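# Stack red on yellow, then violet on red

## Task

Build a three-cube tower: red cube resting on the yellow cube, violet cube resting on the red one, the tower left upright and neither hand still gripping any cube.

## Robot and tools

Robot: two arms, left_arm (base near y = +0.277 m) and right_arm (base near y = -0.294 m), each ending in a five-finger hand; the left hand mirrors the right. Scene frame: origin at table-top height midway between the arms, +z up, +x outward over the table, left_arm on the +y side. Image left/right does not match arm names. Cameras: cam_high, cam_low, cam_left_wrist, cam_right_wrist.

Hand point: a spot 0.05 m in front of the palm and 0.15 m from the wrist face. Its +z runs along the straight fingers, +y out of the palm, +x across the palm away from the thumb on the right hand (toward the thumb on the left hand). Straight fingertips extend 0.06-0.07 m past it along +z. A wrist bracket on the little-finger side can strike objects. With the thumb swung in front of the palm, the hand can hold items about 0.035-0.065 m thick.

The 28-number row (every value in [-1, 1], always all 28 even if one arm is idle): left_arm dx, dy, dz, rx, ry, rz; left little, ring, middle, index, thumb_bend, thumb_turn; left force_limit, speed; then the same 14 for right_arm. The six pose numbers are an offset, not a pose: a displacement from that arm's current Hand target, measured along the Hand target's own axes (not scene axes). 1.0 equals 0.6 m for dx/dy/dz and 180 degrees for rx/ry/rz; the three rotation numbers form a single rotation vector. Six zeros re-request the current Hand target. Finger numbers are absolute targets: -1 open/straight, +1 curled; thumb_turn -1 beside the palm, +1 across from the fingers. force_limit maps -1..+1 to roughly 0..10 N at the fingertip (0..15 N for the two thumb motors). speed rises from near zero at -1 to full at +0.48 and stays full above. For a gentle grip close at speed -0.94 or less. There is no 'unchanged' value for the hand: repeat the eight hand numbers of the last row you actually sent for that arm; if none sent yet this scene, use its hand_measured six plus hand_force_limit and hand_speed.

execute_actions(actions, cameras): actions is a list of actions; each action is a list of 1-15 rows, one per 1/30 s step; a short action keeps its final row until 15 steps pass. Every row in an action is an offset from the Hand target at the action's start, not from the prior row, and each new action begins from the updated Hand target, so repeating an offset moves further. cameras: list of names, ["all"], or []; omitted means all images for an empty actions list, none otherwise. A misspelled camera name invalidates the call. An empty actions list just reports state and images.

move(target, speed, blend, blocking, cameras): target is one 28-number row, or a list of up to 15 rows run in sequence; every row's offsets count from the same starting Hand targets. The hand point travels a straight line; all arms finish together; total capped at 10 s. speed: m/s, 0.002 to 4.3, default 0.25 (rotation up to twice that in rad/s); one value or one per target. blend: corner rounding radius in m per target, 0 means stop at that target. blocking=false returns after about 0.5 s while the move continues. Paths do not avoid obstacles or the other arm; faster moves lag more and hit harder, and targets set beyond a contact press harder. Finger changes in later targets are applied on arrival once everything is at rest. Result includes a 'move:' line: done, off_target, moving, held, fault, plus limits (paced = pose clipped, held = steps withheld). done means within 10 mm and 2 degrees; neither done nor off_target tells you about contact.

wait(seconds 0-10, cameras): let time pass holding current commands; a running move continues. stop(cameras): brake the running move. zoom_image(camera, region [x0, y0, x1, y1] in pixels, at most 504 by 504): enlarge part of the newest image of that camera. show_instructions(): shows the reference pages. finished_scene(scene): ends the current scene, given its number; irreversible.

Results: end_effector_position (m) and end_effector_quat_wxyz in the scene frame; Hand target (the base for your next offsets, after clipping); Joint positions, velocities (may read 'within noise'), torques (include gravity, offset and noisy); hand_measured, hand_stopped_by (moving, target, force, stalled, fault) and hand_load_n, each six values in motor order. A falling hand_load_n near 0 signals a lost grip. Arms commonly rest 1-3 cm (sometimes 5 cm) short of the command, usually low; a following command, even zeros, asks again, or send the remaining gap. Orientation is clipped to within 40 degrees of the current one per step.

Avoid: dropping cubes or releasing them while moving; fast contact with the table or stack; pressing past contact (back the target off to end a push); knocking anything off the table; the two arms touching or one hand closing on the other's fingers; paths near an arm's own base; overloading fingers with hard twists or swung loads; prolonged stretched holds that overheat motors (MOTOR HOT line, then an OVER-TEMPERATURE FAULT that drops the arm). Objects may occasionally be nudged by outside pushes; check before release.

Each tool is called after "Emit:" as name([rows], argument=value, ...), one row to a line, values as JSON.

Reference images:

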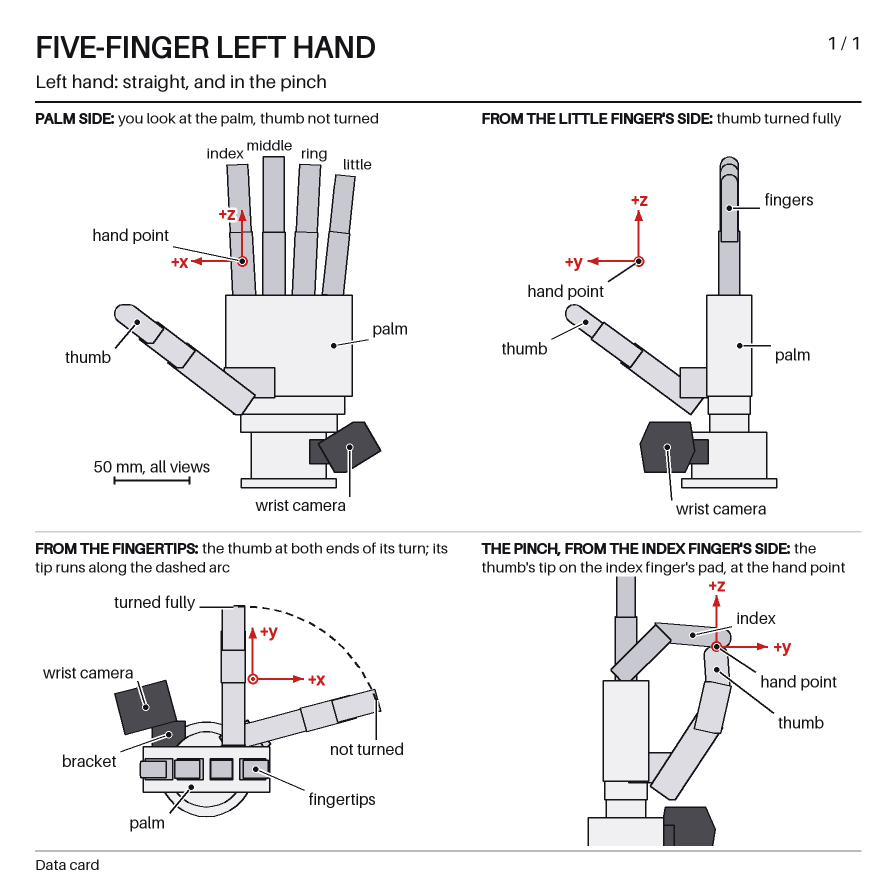

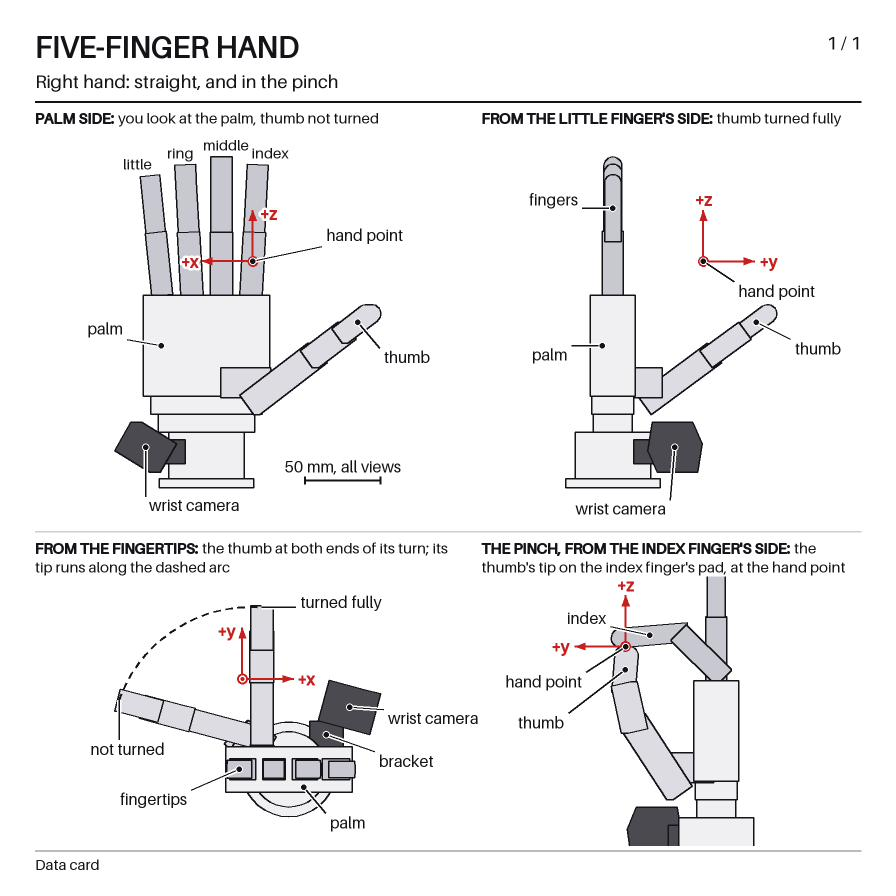

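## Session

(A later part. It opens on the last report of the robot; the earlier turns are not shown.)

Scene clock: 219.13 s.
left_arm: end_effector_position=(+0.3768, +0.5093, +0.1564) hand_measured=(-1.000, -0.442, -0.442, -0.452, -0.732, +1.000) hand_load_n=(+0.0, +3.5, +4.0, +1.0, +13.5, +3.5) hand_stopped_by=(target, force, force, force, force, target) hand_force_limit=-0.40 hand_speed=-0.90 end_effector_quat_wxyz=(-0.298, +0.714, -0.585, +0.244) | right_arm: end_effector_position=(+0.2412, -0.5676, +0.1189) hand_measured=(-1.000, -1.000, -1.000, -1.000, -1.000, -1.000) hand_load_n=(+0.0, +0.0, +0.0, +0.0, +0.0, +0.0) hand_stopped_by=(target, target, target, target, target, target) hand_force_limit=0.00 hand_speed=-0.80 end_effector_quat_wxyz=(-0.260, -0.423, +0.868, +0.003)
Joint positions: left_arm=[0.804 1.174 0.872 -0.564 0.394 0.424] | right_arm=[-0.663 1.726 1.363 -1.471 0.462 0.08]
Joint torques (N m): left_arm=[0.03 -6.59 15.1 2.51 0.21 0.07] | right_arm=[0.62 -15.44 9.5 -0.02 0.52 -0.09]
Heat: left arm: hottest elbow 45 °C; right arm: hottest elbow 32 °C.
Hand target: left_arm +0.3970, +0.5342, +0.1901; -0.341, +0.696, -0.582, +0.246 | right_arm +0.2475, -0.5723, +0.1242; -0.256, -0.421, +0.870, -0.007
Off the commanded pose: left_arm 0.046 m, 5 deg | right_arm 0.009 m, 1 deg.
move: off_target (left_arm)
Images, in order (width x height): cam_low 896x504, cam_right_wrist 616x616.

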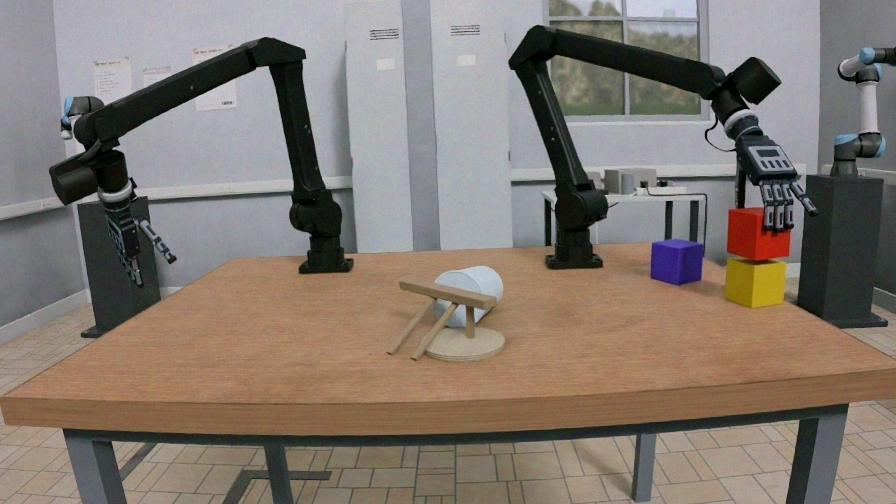

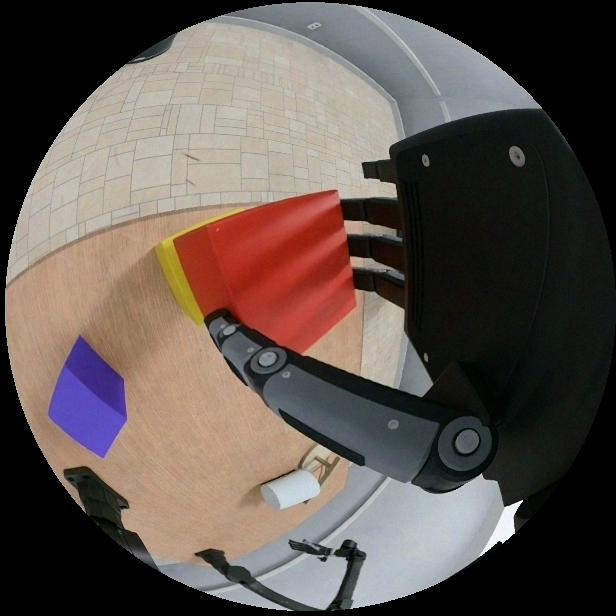

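Emit:
move(target=[0.0015,0.021,0.0087,0,0,0,-1,0.1,0.1,0.1,-0.4,1,-0.4,-0.9,0,0,0,0,0,0,-1,-1,-1,-1,-1,-1,0.0,-0.8], speed=0.03, cameras=["cam_low","cam_right_wrist"])

Emit:
zoom_image(camera="cam_low", region=[700, 180, 820, 320])

Scene clock: 231.07 s.
left_arm: end_effector_position=(+0.3814, +0.5173, +0.1581) hand_measured=(-1.000, -0.442, -0.442, -0.452, -0.732, +1.000) hand_load_n=(+0.0, +3.5, +4.0, +1.0, +14.0, +3.0) hand_stopped_by=(target, force, force, force, force, target) hand_force_limit=-0.40 hand_speed=-0.90 end_effector_quat_wxyz=(-0.312, +0.709, -0.584, +0.244) | right_arm: end_effector_position=(+0.2412, -0.5676, +0.1189) hand_measured=(-1.000, -1.000, -1.000, -1.000, -1.000, -1.000) hand_load_n=(+0.0, +0.0, +0.0, +0.0, +0.0, -0.5) hand_stopped_by=(target, target, target, target, target, target) hand_force_limit=0.00 hand_speed=-0.80 end_effector_quat_wxyz=(-0.260, -0.423, +0.868, +0.003)
Joint positions: left_arm=[0.809 1.18 0.872 -0.529 0.394 0.428] | right_arm=[-0.663 1.726 1.363 -1.471 0.462 0.08]
Joint torques (N m): left_arm=[0.03 -6.65 12.45 2.47 0.36 0.07] | right_arm=[0.73 -15.15 9.57 0.01 0.52 -0.09]
Heat: left arm: hottest elbow 46 °C; right arm: hottest elbow 32 °C.
Hand target: left_arm +0.3930, +0.5332, +0.1770; -0.341, +0.696, -0.582, +0.246 | right_arm +0.2475, -0.5723, +0.1242; -0.256, -0.421, +0.870, -0.007
Off the commanded pose: left_arm 0.027 m, 4 deg | right_arm 0.009 m, 1 deg.
move: off_target (left_arm)
Images, in order (width x height): cam_low 896x504, cam_right_wrist 616x616.

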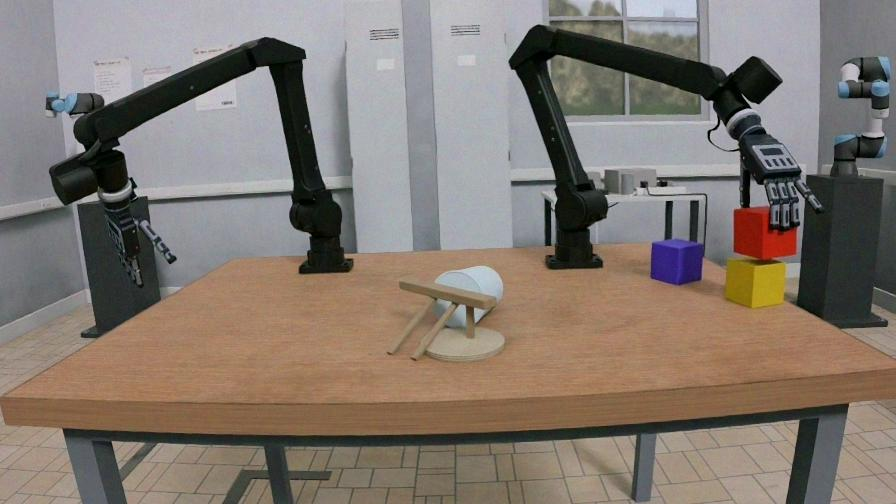

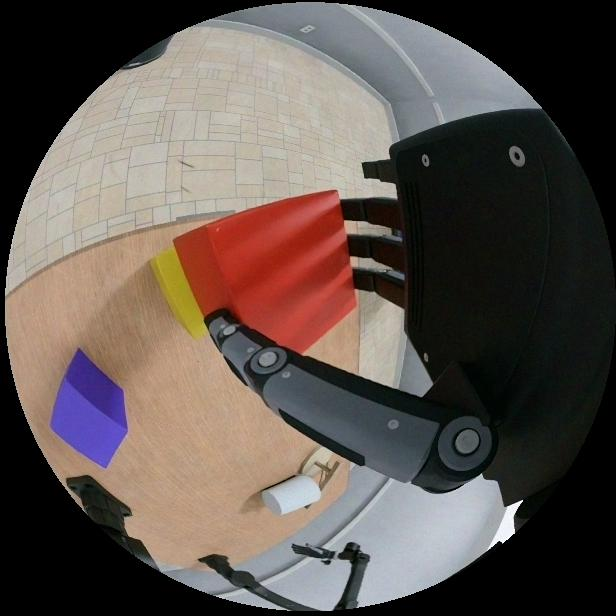

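Scaled by 3.600.

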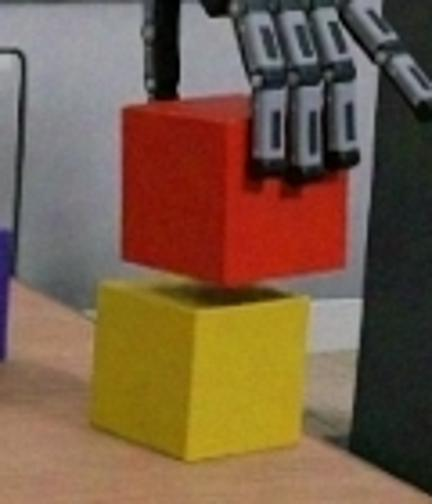

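Emit:
move(target=[0.0123,0.0232,-0.0025,-0.0083,0,0,-1,0.1,0.1,0.1,-0.4,1,-0.4,-0.9,0,0,0,0,0,0,-1,-1,-1,-1,-1,-1,0.0,-0.8], speed=0.05, cameras=["cam_low","cam_right_wrist"])

Emit:
zoom_image(camera="cam_low", region=[700, 180, 820, 320])

Emit:
zoom_image(camera="cam_right_wrist", region=[130, 160, 290, 320])

Scene clock: 242.17 s.
left_arm: end_effector_position=(+0.3777, +0.5169, +0.1524) hand_measured=(-1.000, -0.442, -0.442, -0.452, -0.732, +1.000) hand_load_n=(-0.5, +3.5, +4.0, +1.5, +14.0, +3.0) hand_stopped_by=(target, force, force, force, force, target) hand_force_limit=-0.40 hand_speed=-0.90 end_effector_quat_wxyz=(-0.309, +0.712, -0.584, +0.238) | right_arm: end_effector_position=(+0.2412, -0.5676, +0.1189) hand_measured=(-1.000, -1.000, -1.000, -1.000, -1.000, -1.000) hand_load_n=(+0.0, +0.0, +0.0, +0.0, +0.0, +0.5) hand_stopped_by=(target, target, target, target, target, target) hand_force_limit=0.00 hand_speed=-0.80 end_effector_quat_wxyz=(-0.260, -0.423, +0.868, +0.003)
Joint positions: left_arm=[0.809 1.18 0.861 -0.529 0.382 0.431] | right_arm=[-0.663 1.726 1.363 -1.471 0.462 0.08]
Joint torques (N m): left_arm=[-0.62 -7.77 10.96 2.18 0.18 0.07] | right_arm=[0.56 -15.15 9.52 0.01 0.52 -0.1]
Heat: left arm: hottest elbow 46 °C; right arm: hottest elbow 32 °C.
Hand target: left_arm +0.3843, +0.5244, +0.1668; -0.332, +0.701, -0.585, +0.239 | right_arm +0.2475, -0.5723, +0.1242; -0.256, -0.421, +0.870, -0.007
Off the commanded pose: left_arm 0.018 m, 3 deg | right_arm 0.009 m, 1 deg.
move: off_target (left_arm)
Images, in order (width x height): cam_low 896x504, cam_right_wrist 616x616.

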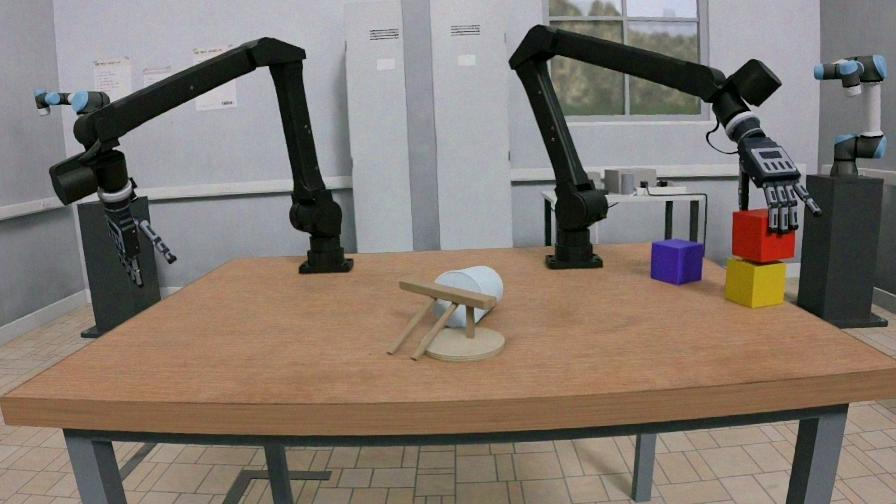

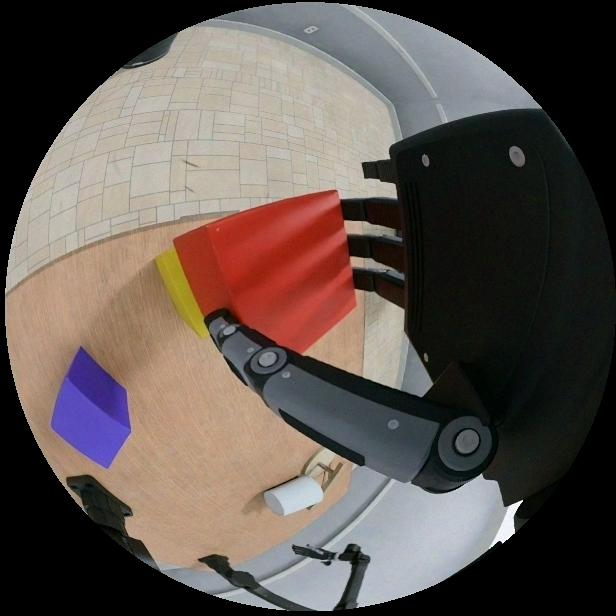

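Scaled by 3.600.

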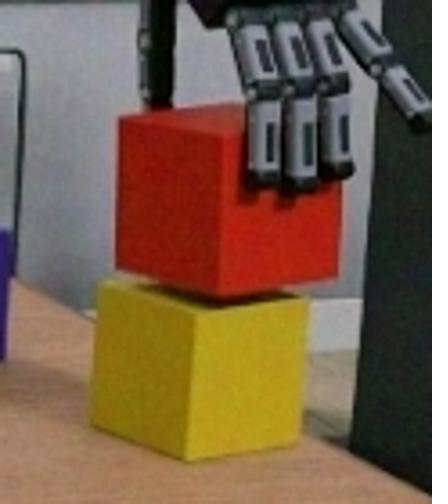

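Scaled by 3.150 from the camera's 616x616 image, which has a finer 880x880 frame.

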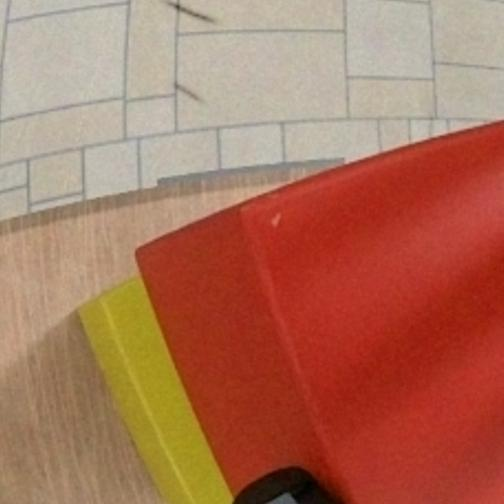

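Emit:
move(target=[0.0183,0.0082,-0.0075,0,0,0,-1,0.1,0.1,0.1,-0.4,1,-0.4,-0.9,0,0,0,0,0,0,-1,-1,-1,-1,-1,-1,0.0,-0.8], speed=0.05, cameras=["cam_low","cam_right_wrist"])

Emit:
zoom_image(camera="cam_low", region=[700, 180, 820, 320])

Emit:
zoom_image(camera="cam_right_wrist", region=[130, 160, 290, 320])

Scene clock: 256.37 s.
left_arm: end_effector_position=(+0.3713, +0.5091, +0.1463) hand_measured=(-1.000, -0.442, -0.442, -0.452, -0.732, +1.000) hand_load_n=(+0.0, +3.0, +4.0, +1.0, +13.5, +3.5) hand_stopped_by=(target, force, force, force, force, target) hand_force_limit=-0.40 hand_speed=-0.90 end_effector_quat_wxyz=(-0.306, +0.713, -0.586, +0.234) | right_arm: end_effector_position=(+0.2412, -0.5676, +0.1189) hand_measured=(-1.000, -1.000, -1.000, -1.000, -1.000, -1.000) hand_load_n=(+0.5, +0.0, +0.0, +0.0, +0.0, +0.0) hand_stopped_by=(target, target, target, target, target, target) hand_force_limit=0.00 hand_speed=-0.80 end_effector_quat_wxyz=(-0.260, -0.423, +0.868, +0.003)
Joint positions: left_arm=[0.802 1.161 0.834 -0.529 0.371 0.431] | right_arm=[-0.663 1.726 1.363 -1.471 0.462 0.08]
Joint torques (N m): left_arm=[-1.38 -8.53 10.97 2.19 0.2 -0.06] | right_arm=[0.97 -14.86 9.47 0.06 0.51 -0.07]
Heat: left arm: hottest elbow 44 °C; right arm: hottest elbow 32 °C.
Hand target: left_arm +0.3800, +0.5123, +0.1657; -0.332, +0.701, -0.585, +0.239 | right_arm +0.2475, -0.5723, +0.1242; -0.256, -0.421, +0.870, -0.007
Off the commanded pose: left_arm 0.021 m, 3 deg | right_arm 0.009 m, 1 deg.
move: off_target (left_arm)
Images, in order (width x height): cam_low 896x504, cam_right_wrist 616x616.

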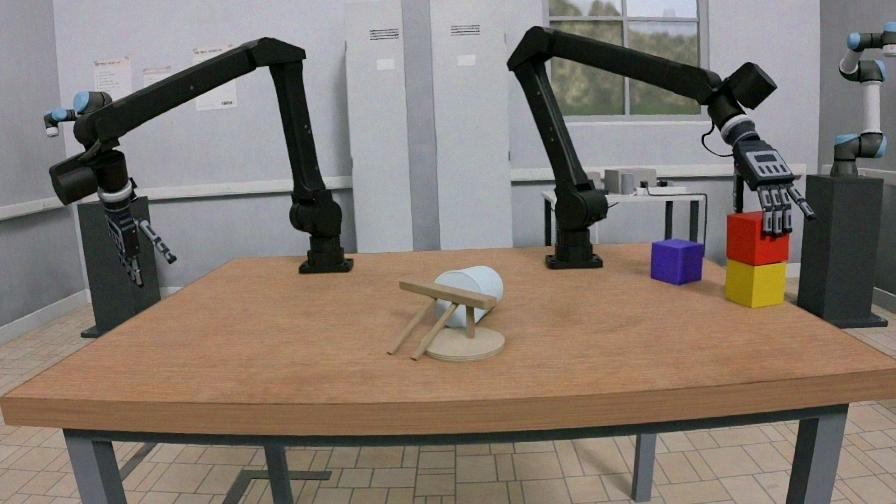

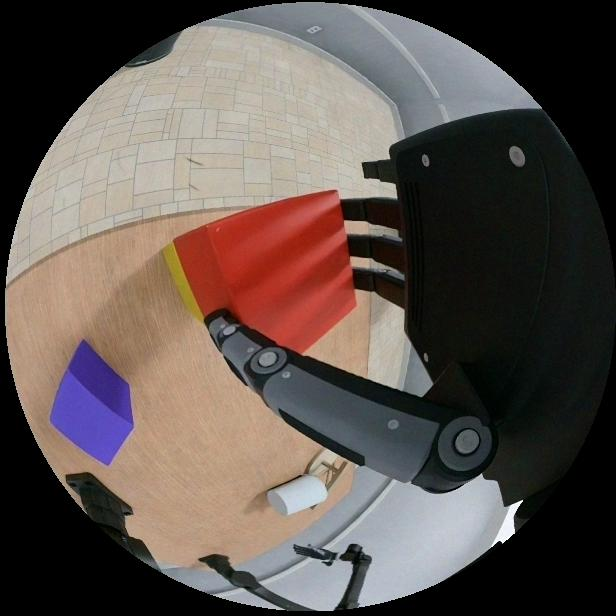

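Scaled by 3.600.

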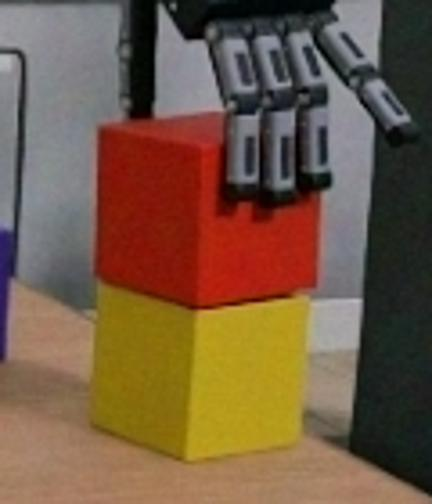

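Scaled by 3.150 from the camera's 616x616 image, which has a finer 880x880 frame.

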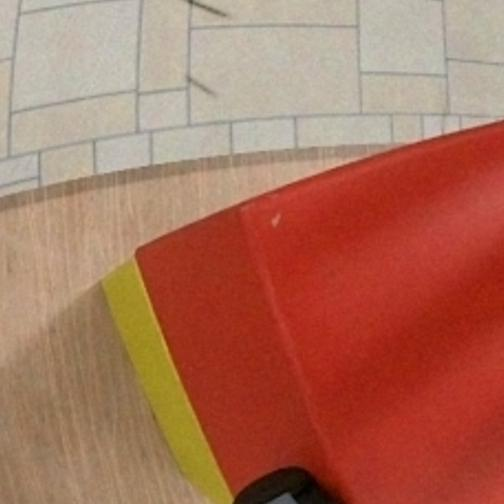

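Emit:
move(target=[0.0007,0.0101,0.0086,0,0,0,-1,0.1,0.1,0.1,-0.4,1,-0.4,-0.9,0,0,0,0,0,0,-1,-1,-1,-1,-1,-1,0.0,-0.8], speed=0.025, cameras=["cam_low"])

Emit:
zoom_image(camera="cam_low", region=[700, 180, 820, 320])

Scene clock: 263.30 s.
left_arm: end_effector_position=(+0.3715, +0.5092, +0.1440) hand_measured=(-1.000, -0.442, -0.442, -0.452, -0.732, +1.000) hand_load_n=(+0.0, +3.5, +3.5, +1.0, +14.0, +3.0) hand_stopped_by=(target, force, force, force, force, target) hand_force_limit=-0.40 hand_speed=-0.90 end_effector_quat_wxyz=(-0.309, +0.712, -0.585, +0.234) | right_arm: end_effector_position=(+0.2412, -0.5676, +0.1189) hand_measured=(-1.000, -1.000, -1.000, -1.000, -1.000, -1.000) hand_load_n=(+0.0, +0.0, +0.0, +0.0, +0.0, +0.0) hand_stopped_by=(target, target, target, target, target, target) hand_force_limit=0.00 hand_speed=-0.80 end_effector_quat_wxyz=(-0.260, -0.423, +0.868, +0.003)
Joint positions: left_arm=[0.802 1.16 0.825 -0.514 0.371 0.43] | right_arm=[-0.663 1.726 1.363 -1.471 0.462 0.08]
Joint torques (N m): left_arm=[-1.32 -7.88 10.17 2.63 0.18 -0.04] | right_arm=[0.5 -14.97 9.48 -0.08 0.51 -0.08]
Heat: left arm: hottest elbow 43 °C; right arm: hottest elbow 32 °C.
Hand target: left_arm +0.3798, +0.5123, +0.1577; -0.332, +0.701, -0.585, +0.239 | right_arm +0.2475, -0.5723, +0.1242; -0.256, -0.421, +0.870, -0.007
Off the commanded pose: left_arm 0.016 m, 3 deg | right_arm 0.009 m, 1 deg.
move: off_target (left_arm)
Images, in order (width x height): cam_low 896x504.

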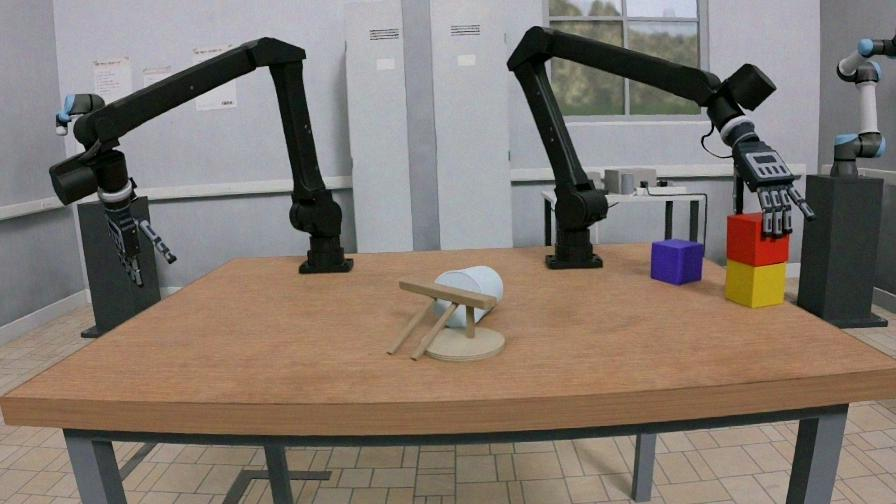

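Scaled by 3.600.

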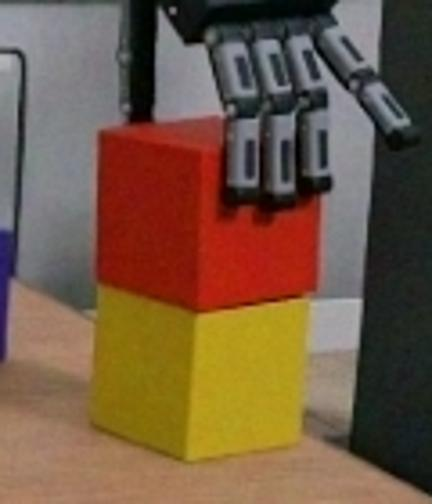

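Emit:
execute_actions([
  [[0,0.005,0.0044,0,0,0,-1,-1,-1,-1,-1,1,-0.4,-0.8,0,0,0,0,0,0,-1,-1,-1,-1,-1,-1,0.0,-0.8]],
  [[0,0,0,0,0,0,-1,-1,-1,-1,-1,1,-0.4,-0.8,0,0,0,0,0,0,-1,-1,-1,-1,-1,-1,0.0,-0.8]],
  [[0,0,0,0,0,0,-1,-1,-1,-1,-1,1,-0.4,-0.8,0,0,0,0,0,0,-1,-1,-1,-1,-1,-1,0.0,-0.8]],
], cameras=["cam_low","cam_right_wrist"])

Scene clock: 277.70 s.
left_arm: end_effector_position=(+0.3743, +0.5118, +0.1449) hand_measured=(-1.000, -1.000, -1.000, -1.000, -1.000, +1.000) hand_load_n=(-0.5, +0.0, +0.0, +0.0, +0.0, +0.0) hand_stopped_by=(target, target, target, target, target, target) hand_force_limit=-0.40 hand_speed=-0.80 end_effector_quat_wxyz=(-0.317, +0.709, -0.584, +0.235) | right_arm: end_effector_position=(+0.2412, -0.5676, +0.1189) hand_measured=(-1.000, -1.000, -1.000, -1.000, -1.000, -1.000) hand_load_n=(+0.0, +0.5, +0.0, +0.0, +0.0, +0.0) hand_stopped_by=(target, target, target, target, target, target) hand_force_limit=0.00 hand_speed=-0.80 end_effector_quat_wxyz=(-0.260, -0.423, +0.868, +0.003)
Joint positions: left_arm=[0.802 1.16 0.821 -0.492 0.371 0.429] | right_arm=[-0.663 1.726 1.363 -1.471 0.462 0.08]
Joint torques (N m): left_arm=[-1.32 -7.47 9.87 2.18 0.19 -0.03] | right_arm=[0.91 -14.92 9.52 0.06 0.51 -0.05]
Heat: left arm: hottest elbow 40 °C; right arm: hottest elbow 33 °C.
Hand target: left_arm +0.3798, +0.5125, +0.1537; -0.332, +0.701, -0.585, +0.239 | right_arm +0.2475, -0.5723, +0.1242; -0.256, -0.421, +0.870, -0.007
Off the commanded pose: left_arm 0.010 m, 2 deg | right_arm 0.009 m, 1 deg.
Images, in order (width x height): cam_low 896x504, cam_right_wrist 616x616.

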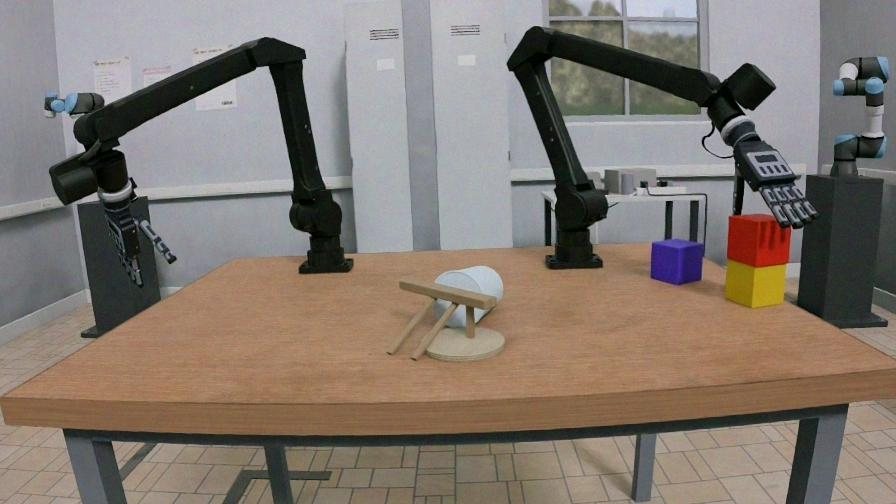

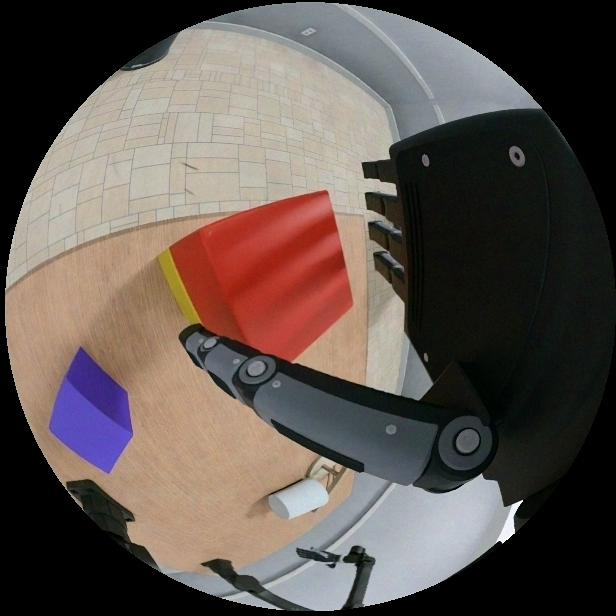

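Emit:
move([
  [-0.0107,-0.149,-0.1334,0,0,0,-1,-1,-1,-1,-1,1,-0.4,-0.8,0,0,0,0,0,0,-1,-1,-1,-1,-1,-1,0.0,-0.8],
  [0.0587,0.1355,-0.3098,-0.0198,-0.0451,-0.0658,-1,-1,-1,-1,-1,1,-0.4,-0.8,0,0,0,0,0,0,-1,-1,-1,-1,-1,-1,0.0,-0.8],
], speed=[0.1,0.2], blend=[0.01,0], cameras=["cam_high","cam_low","cam_right_wrist"])

Emit:
zoom_image(camera="cam_right_wrist", region=[140, 160, 340, 360])

Scene clock: 297.70 s.
left_arm: end_effector_position=(+0.2012, +0.4357, +0.2127) hand_measured=(-1.000, -1.000, -1.000, -1.000, -1.000, +1.000) hand_load_n=(+0.0, +0.0, +0.0, +0.0, +0.0, +0.0) hand_stopped_by=(target, target, target, target, target, target) hand_force_limit=-0.40 hand_speed=-0.80 end_effector_quat_wxyz=(-0.322, +0.783, -0.491, +0.205) | right_arm: end_effector_position=(+0.2412, -0.5676, +0.1189) hand_measured=(-1.000, -1.000, -1.000, -1.000, -1.000, -1.000) hand_load_n=(+0.0, +0.0, +0.0, +0.0, +0.0, +0.0) hand_stopped_by=(target, target, target, target, target, target) hand_force_limit=0.00 hand_speed=-0.80 end_effector_quat_wxyz=(-0.260, -0.423, +0.868, +0.003)
Joint positions: left_arm=[1.118 0.577 0.726 -1.045 0.434 0.479] | right_arm=[-0.663 1.726 1.363 -1.471 0.462 0.08]
Joint torques (N m): left_arm=[0.03 0.15 10.35 1.01 0.35 0.13] | right_arm=[0.85 -15.38 9.52 -0.01 0.52 -0.07]
Heat: left arm: hottest elbow 40 °C; right arm: hottest elbow 33 °C.
Hand target: left_arm +0.1988, +0.4358, +0.2150; -0.324, +0.782, -0.492, +0.203 | right_arm +0.2475, -0.5723, +0.1242; -0.256, -0.421, +0.870, -0.007
Off the commanded pose: left_arm 0.003 m, 0 deg | right_arm 0.009 m, 1 deg.
move: done
Images, in order (width x height): cam_high 896x504, cam_low 896x504, cam_right_wrist 616x616.

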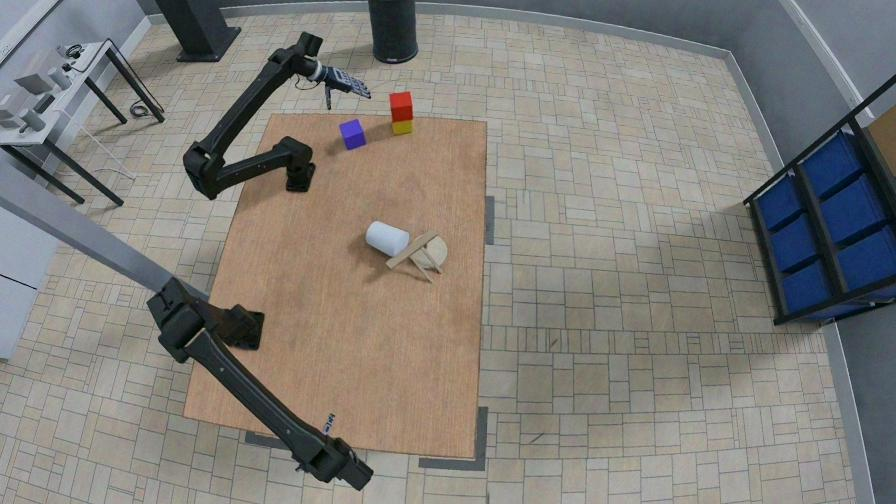

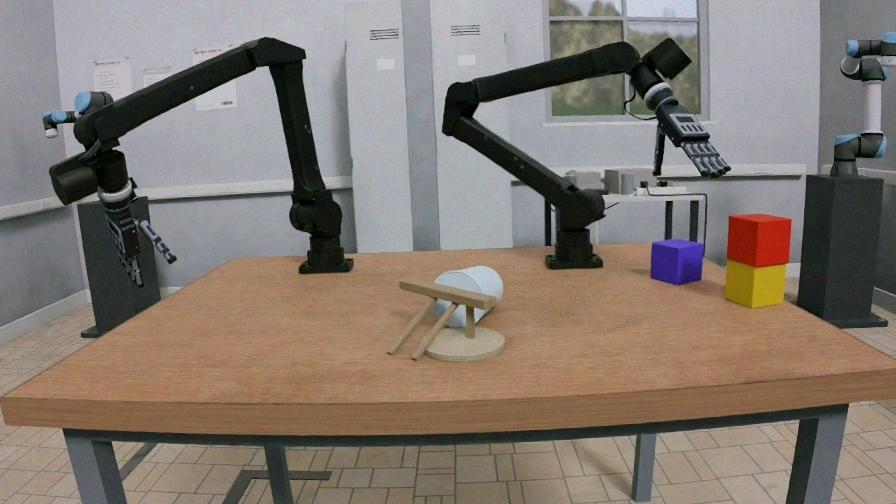

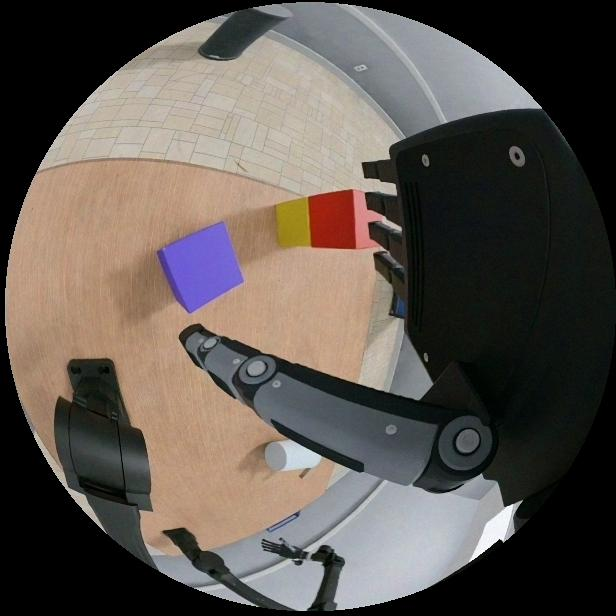

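Scaled by 2.520 from the camera's 616x616 image, which has a finer 880x880 frame.

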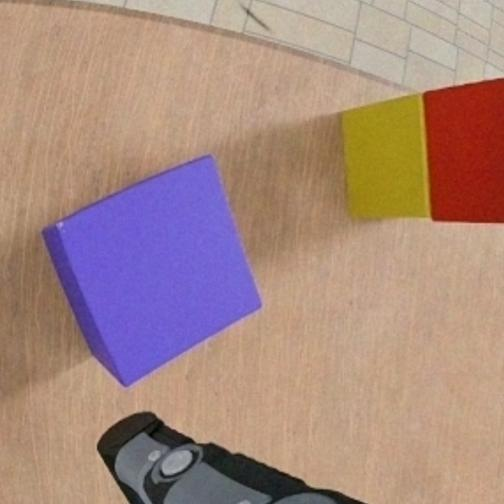

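Emit:
move(target=[0.009,0.1353,0.1172,0,-0.0039,-0.0039,-1,-1,-1,-1,-1,1,-0.4,-0.8,0,0,0,0,0,0,-1,-1,-1,-1,-1,-1,0.0,-0.8], speed=0.18, cameras=["cam_right_wrist"])

Emit:
zoom_image(camera="cam_right_wrist", region=[140, 160, 340, 360])

Scene clock: 322.33 s.
left_arm: end_effector_position=(+0.1921, +0.4217, +0.1033) hand_measured=(-1.000, -1.000, -1.000, -1.000, -1.000, +1.000) hand_load_n=(+0.0, +0.0, +0.0, +0.0, +0.0, +0.0) hand_stopped_by=(target, target, target, target, target, target) hand_force_limit=-0.40 hand_speed=-0.80 end_effector_quat_wxyz=(-0.313, +0.788, -0.490, +0.202) | right_arm: end_effector_position=(+0.2412, -0.5676, +0.1189) hand_measured=(-1.000, -1.000, -1.000, -1.000, -1.000, -1.000) hand_load_n=(+0.0, +0.0, +0.0, +0.0, +0.0, +0.0) hand_stopped_by=(target, target, target, target, target, target) hand_force_limit=0.00 hand_speed=-0.80 end_effector_quat_wxyz=(-0.260, -0.423, +0.868, +0.003)
Joint positions: left_arm=[1.12 0.518 0.43 -0.829 0.428 0.479] | right_arm=[-0.663 1.726 1.363 -1.471 0.462 0.08]
Joint torques (N m): left_arm=[-0.32 0.67 10.36 2.13 0.14 -0.09] | right_arm=[0.67 -15.21 9.5 0.08 0.5 -0.08]
Heat: left arm: hottest elbow 39 °C; right arm: hottest elbow 33 °C.
Hand target: left_arm +0.1942, +0.4277, +0.1080; -0.326, +0.786, -0.485, +0.200 | right_arm +0.2475, -0.5723, +0.1242; -0.256, -0.421, +0.870, -0.007
Off the commanded pose: left_arm 0.008 m, 2 deg | right_arm 0.009 m, 1 deg.
move: done
Images, in order (width x height): cam_right_wrist 616x616.

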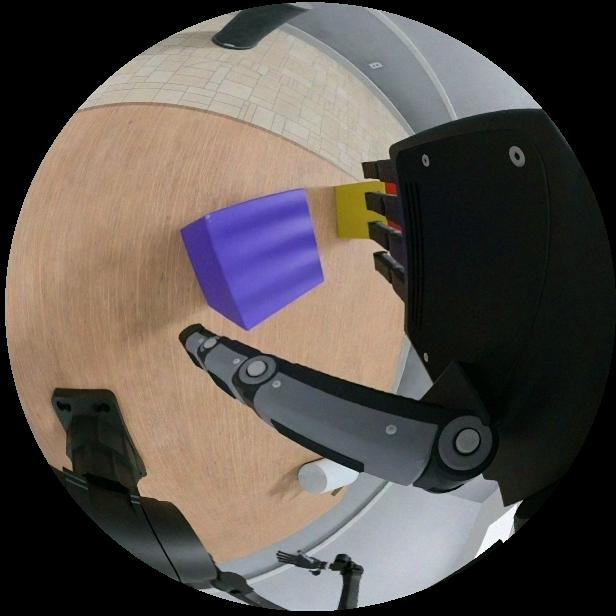

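Scaled by 2.520 from the camera's 616x616 image, which has a finer 880x880 frame.

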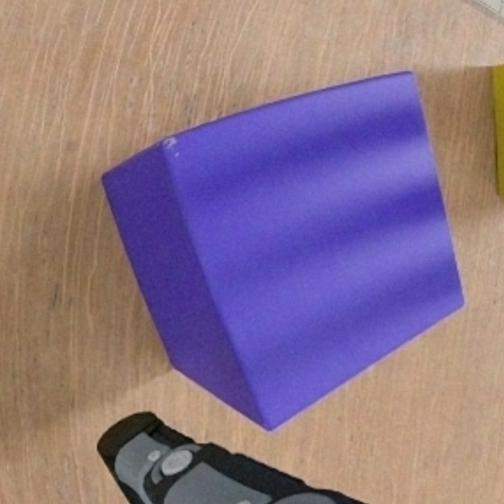

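Emit:
move([
  [-0.0113,0.004,0.0197,0,0,0,-1,-1,-1,-1,-1,1,-0.4,-0.8,0,0,0,0,0,0,-1,-1,-1,-1,-1,-1,0.0,-0.8],
  [-0.0113,0.0357,0.0513,0,0,0,-1,-1,-1,-1,-1,1,-0.4,-0.8,0,0,0,0,0,0,-1,-1,-1,-1,-1,-1,0.0,-0.8],
], speed=0.1, cameras=["cam_low","cam_right_wrist"])

Emit:
zoom_image(camera="cam_low", region=[620, 160, 780, 320])

Scene clock: 350.60 s.
left_arm: end_effector_position=(+0.1953, +0.4309, +0.0691) hand_measured=(-1.000, -1.000, -1.000, -1.000, -1.000, +1.000) hand_load_n=(+0.0, +0.0, +0.0, +0.0, +0.0, +0.0) hand_stopped_by=(target, target, target, target, target, target) hand_force_limit=-0.40 hand_speed=-0.80 end_effector_quat_wxyz=(-0.319, +0.788, -0.487, +0.201) | right_arm: end_effector_position=(+0.2412, -0.5676, +0.1189) hand_measured=(-1.000, -1.000, -1.000, -1.000, -1.000, -1.000) hand_load_n=(+0.0, +0.0, +0.0, +0.0, -0.5, +0.0) hand_stopped_by=(target, target, target, target, target, target) hand_force_limit=0.00 hand_speed=-0.80 end_effector_quat_wxyz=(-0.260, -0.423, +0.868, +0.003)
Joint positions: left_arm=[1.128 0.576 0.35 -0.68 0.43 0.479] | right_arm=[-0.663 1.726 1.363 -1.471 0.462 0.08]
Joint torques (N m): left_arm=[-0.15 1.61 10.21 2.14 0.31 0.01] | right_arm=[0.67 -15.15 9.55 0.03 0.51 -0.09]
Heat: left arm: hottest elbow 37 °C; right arm: hottest elbow 33 °C.
Hand target: left_arm +0.1970, +0.4367, +0.0711; -0.326, +0.786, -0.485, +0.200 | right_arm +0.2475, -0.5723, +0.1242; -0.256, -0.421, +0.870, -0.007
Off the commanded pose: left_arm 0.006 m, 1 deg | right_arm 0.009 m, 1 deg.
move: done
Images, in order (width x height): cam_low 896x504, cam_right_wrist 616x616.

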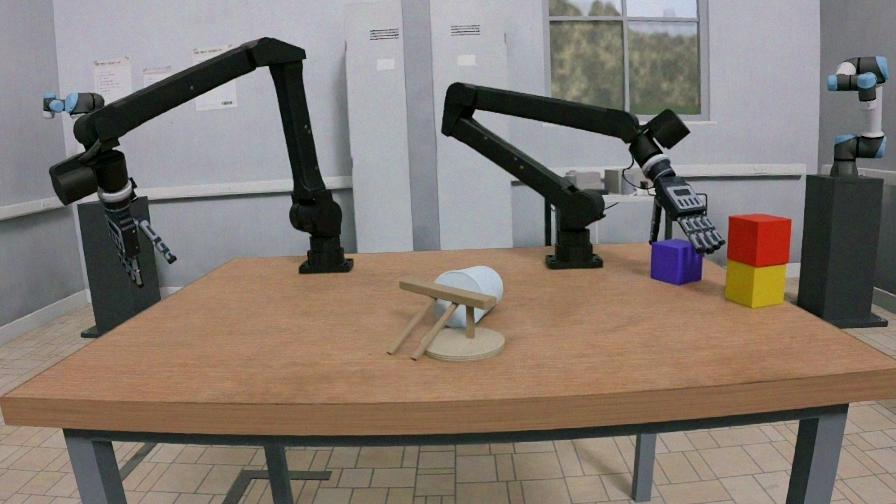

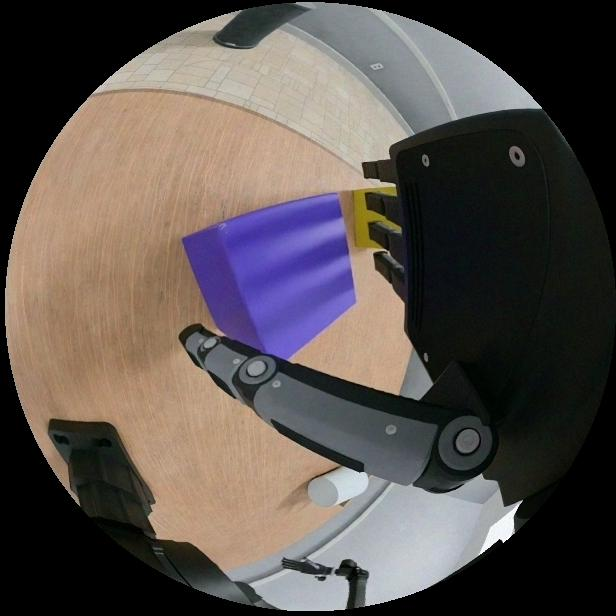

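Scaled by 3.150.

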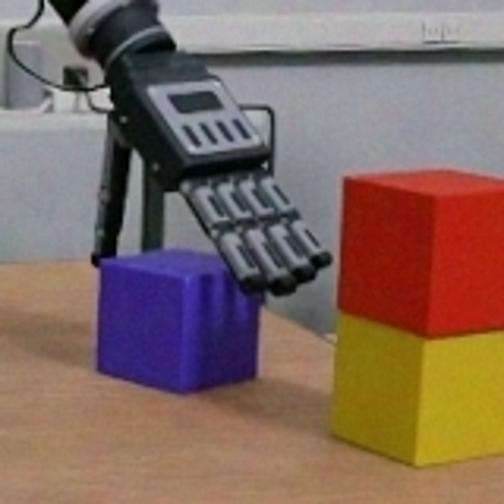

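Emit:
execute_actions([
  [[0,0,0,0,0,0,-1,0.1,0.1,0.1,-0.4,1,-0.4,-0.9,0,0,0,0,0,0,-1,-1,-1,-1,-1,-1,0.0,-0.8]],
  [[0,0,0,0,0,0,-1,0.1,0.1,0.1,-0.4,1,-0.4,-0.9,0,0,0,0,0,0,-1,-1,-1,-1,-1,-1,0.0,-0.8]],
  [[0,0,0,0,0,0,-1,0.1,0.1,0.1,-0.4,1,-0.4,-0.9,0,0,0,0,0,0,-1,-1,-1,-1,-1,-1,0.0,-0.8]],
  [[0,0,0,0,0,0,-1,0.1,0.1,0.1,-0.4,1,-0.4,-0.9,0,0,0,0,0,0,-1,-1,-1,-1,-1,-1,0.0,-0.8]],
], cameras=["cam_right_wrist"])

Emit:
zoom_image(camera="cam_right_wrist", region=[160, 170, 380, 390])

Scene clock: 360.00 s.
left_arm: end_effector_position=(+0.1957, +0.4316, +0.0693) hand_measured=(-1.000, -0.424, -0.424, -0.434, -0.718, +1.000) hand_load_n=(+0.0, +4.0, +3.5, +1.0, +10.5, +2.5) hand_stopped_by=(target, force, force, force, force, target) hand_force_limit=-0.40 hand_speed=-0.90 end_effector_quat_wxyz=(-0.320, +0.787, -0.487, +0.201) | right_arm: end_effector_position=(+0.2412, -0.5676, +0.1189) hand_measured=(-1.000, -1.000, -1.000, -1.000, -1.000, -1.000) hand_load_n=(+0.0, +0.0, +0.0, +0.0, +0.0, +0.0) hand_stopped_by=(target, target, target, target, target, target) hand_force_limit=0.00 hand_speed=-0.80 end_effector_quat_wxyz=(-0.260, -0.423, +0.868, +0.003)
Joint positions: left_arm=[1.128 0.576 0.35 -0.676 0.43 0.479] | right_arm=[-0.663 1.726 1.363 -1.471 0.462 0.08]
Joint torques (N m): left_arm=[-0.15 1.49 10.19 1.96 0.29 0] | right_arm=[0.79 -15.09 9.47 0.12 0.53 -0.09]
Heat: left arm: hottest elbow 38 °C; right arm: hottest elbow 33 °C.
Hand target: left_arm +0.1970, +0.4367, +0.0711; -0.326, +0.786, -0.485, +0.200 | right_arm +0.2475, -0.5723, +0.1242; -0.256, -0.421, +0.870, -0.007
Off the commanded pose: left_arm 0.006 m, 1 deg | right_arm 0.009 m, 1 deg.
Images, in order (width x height): cam_right_wrist 616x616.

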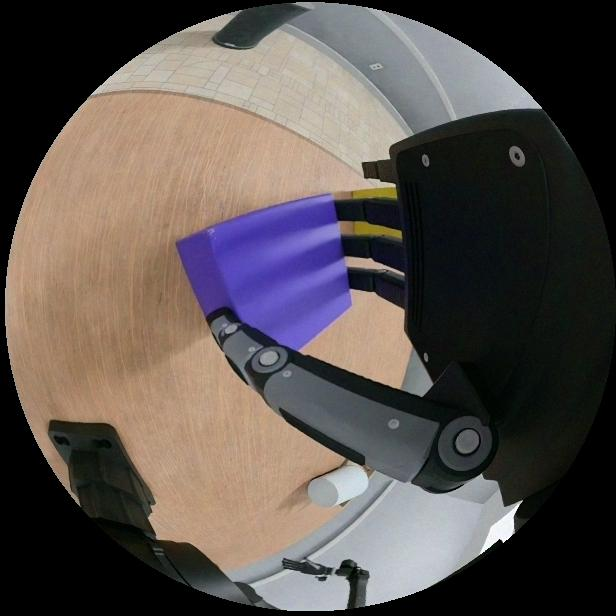

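Scaled by 2.291 from the camera's 616x616 image, which has a finer 880x880 frame.

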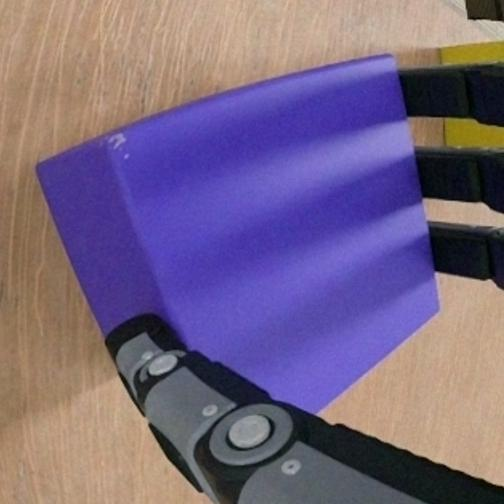

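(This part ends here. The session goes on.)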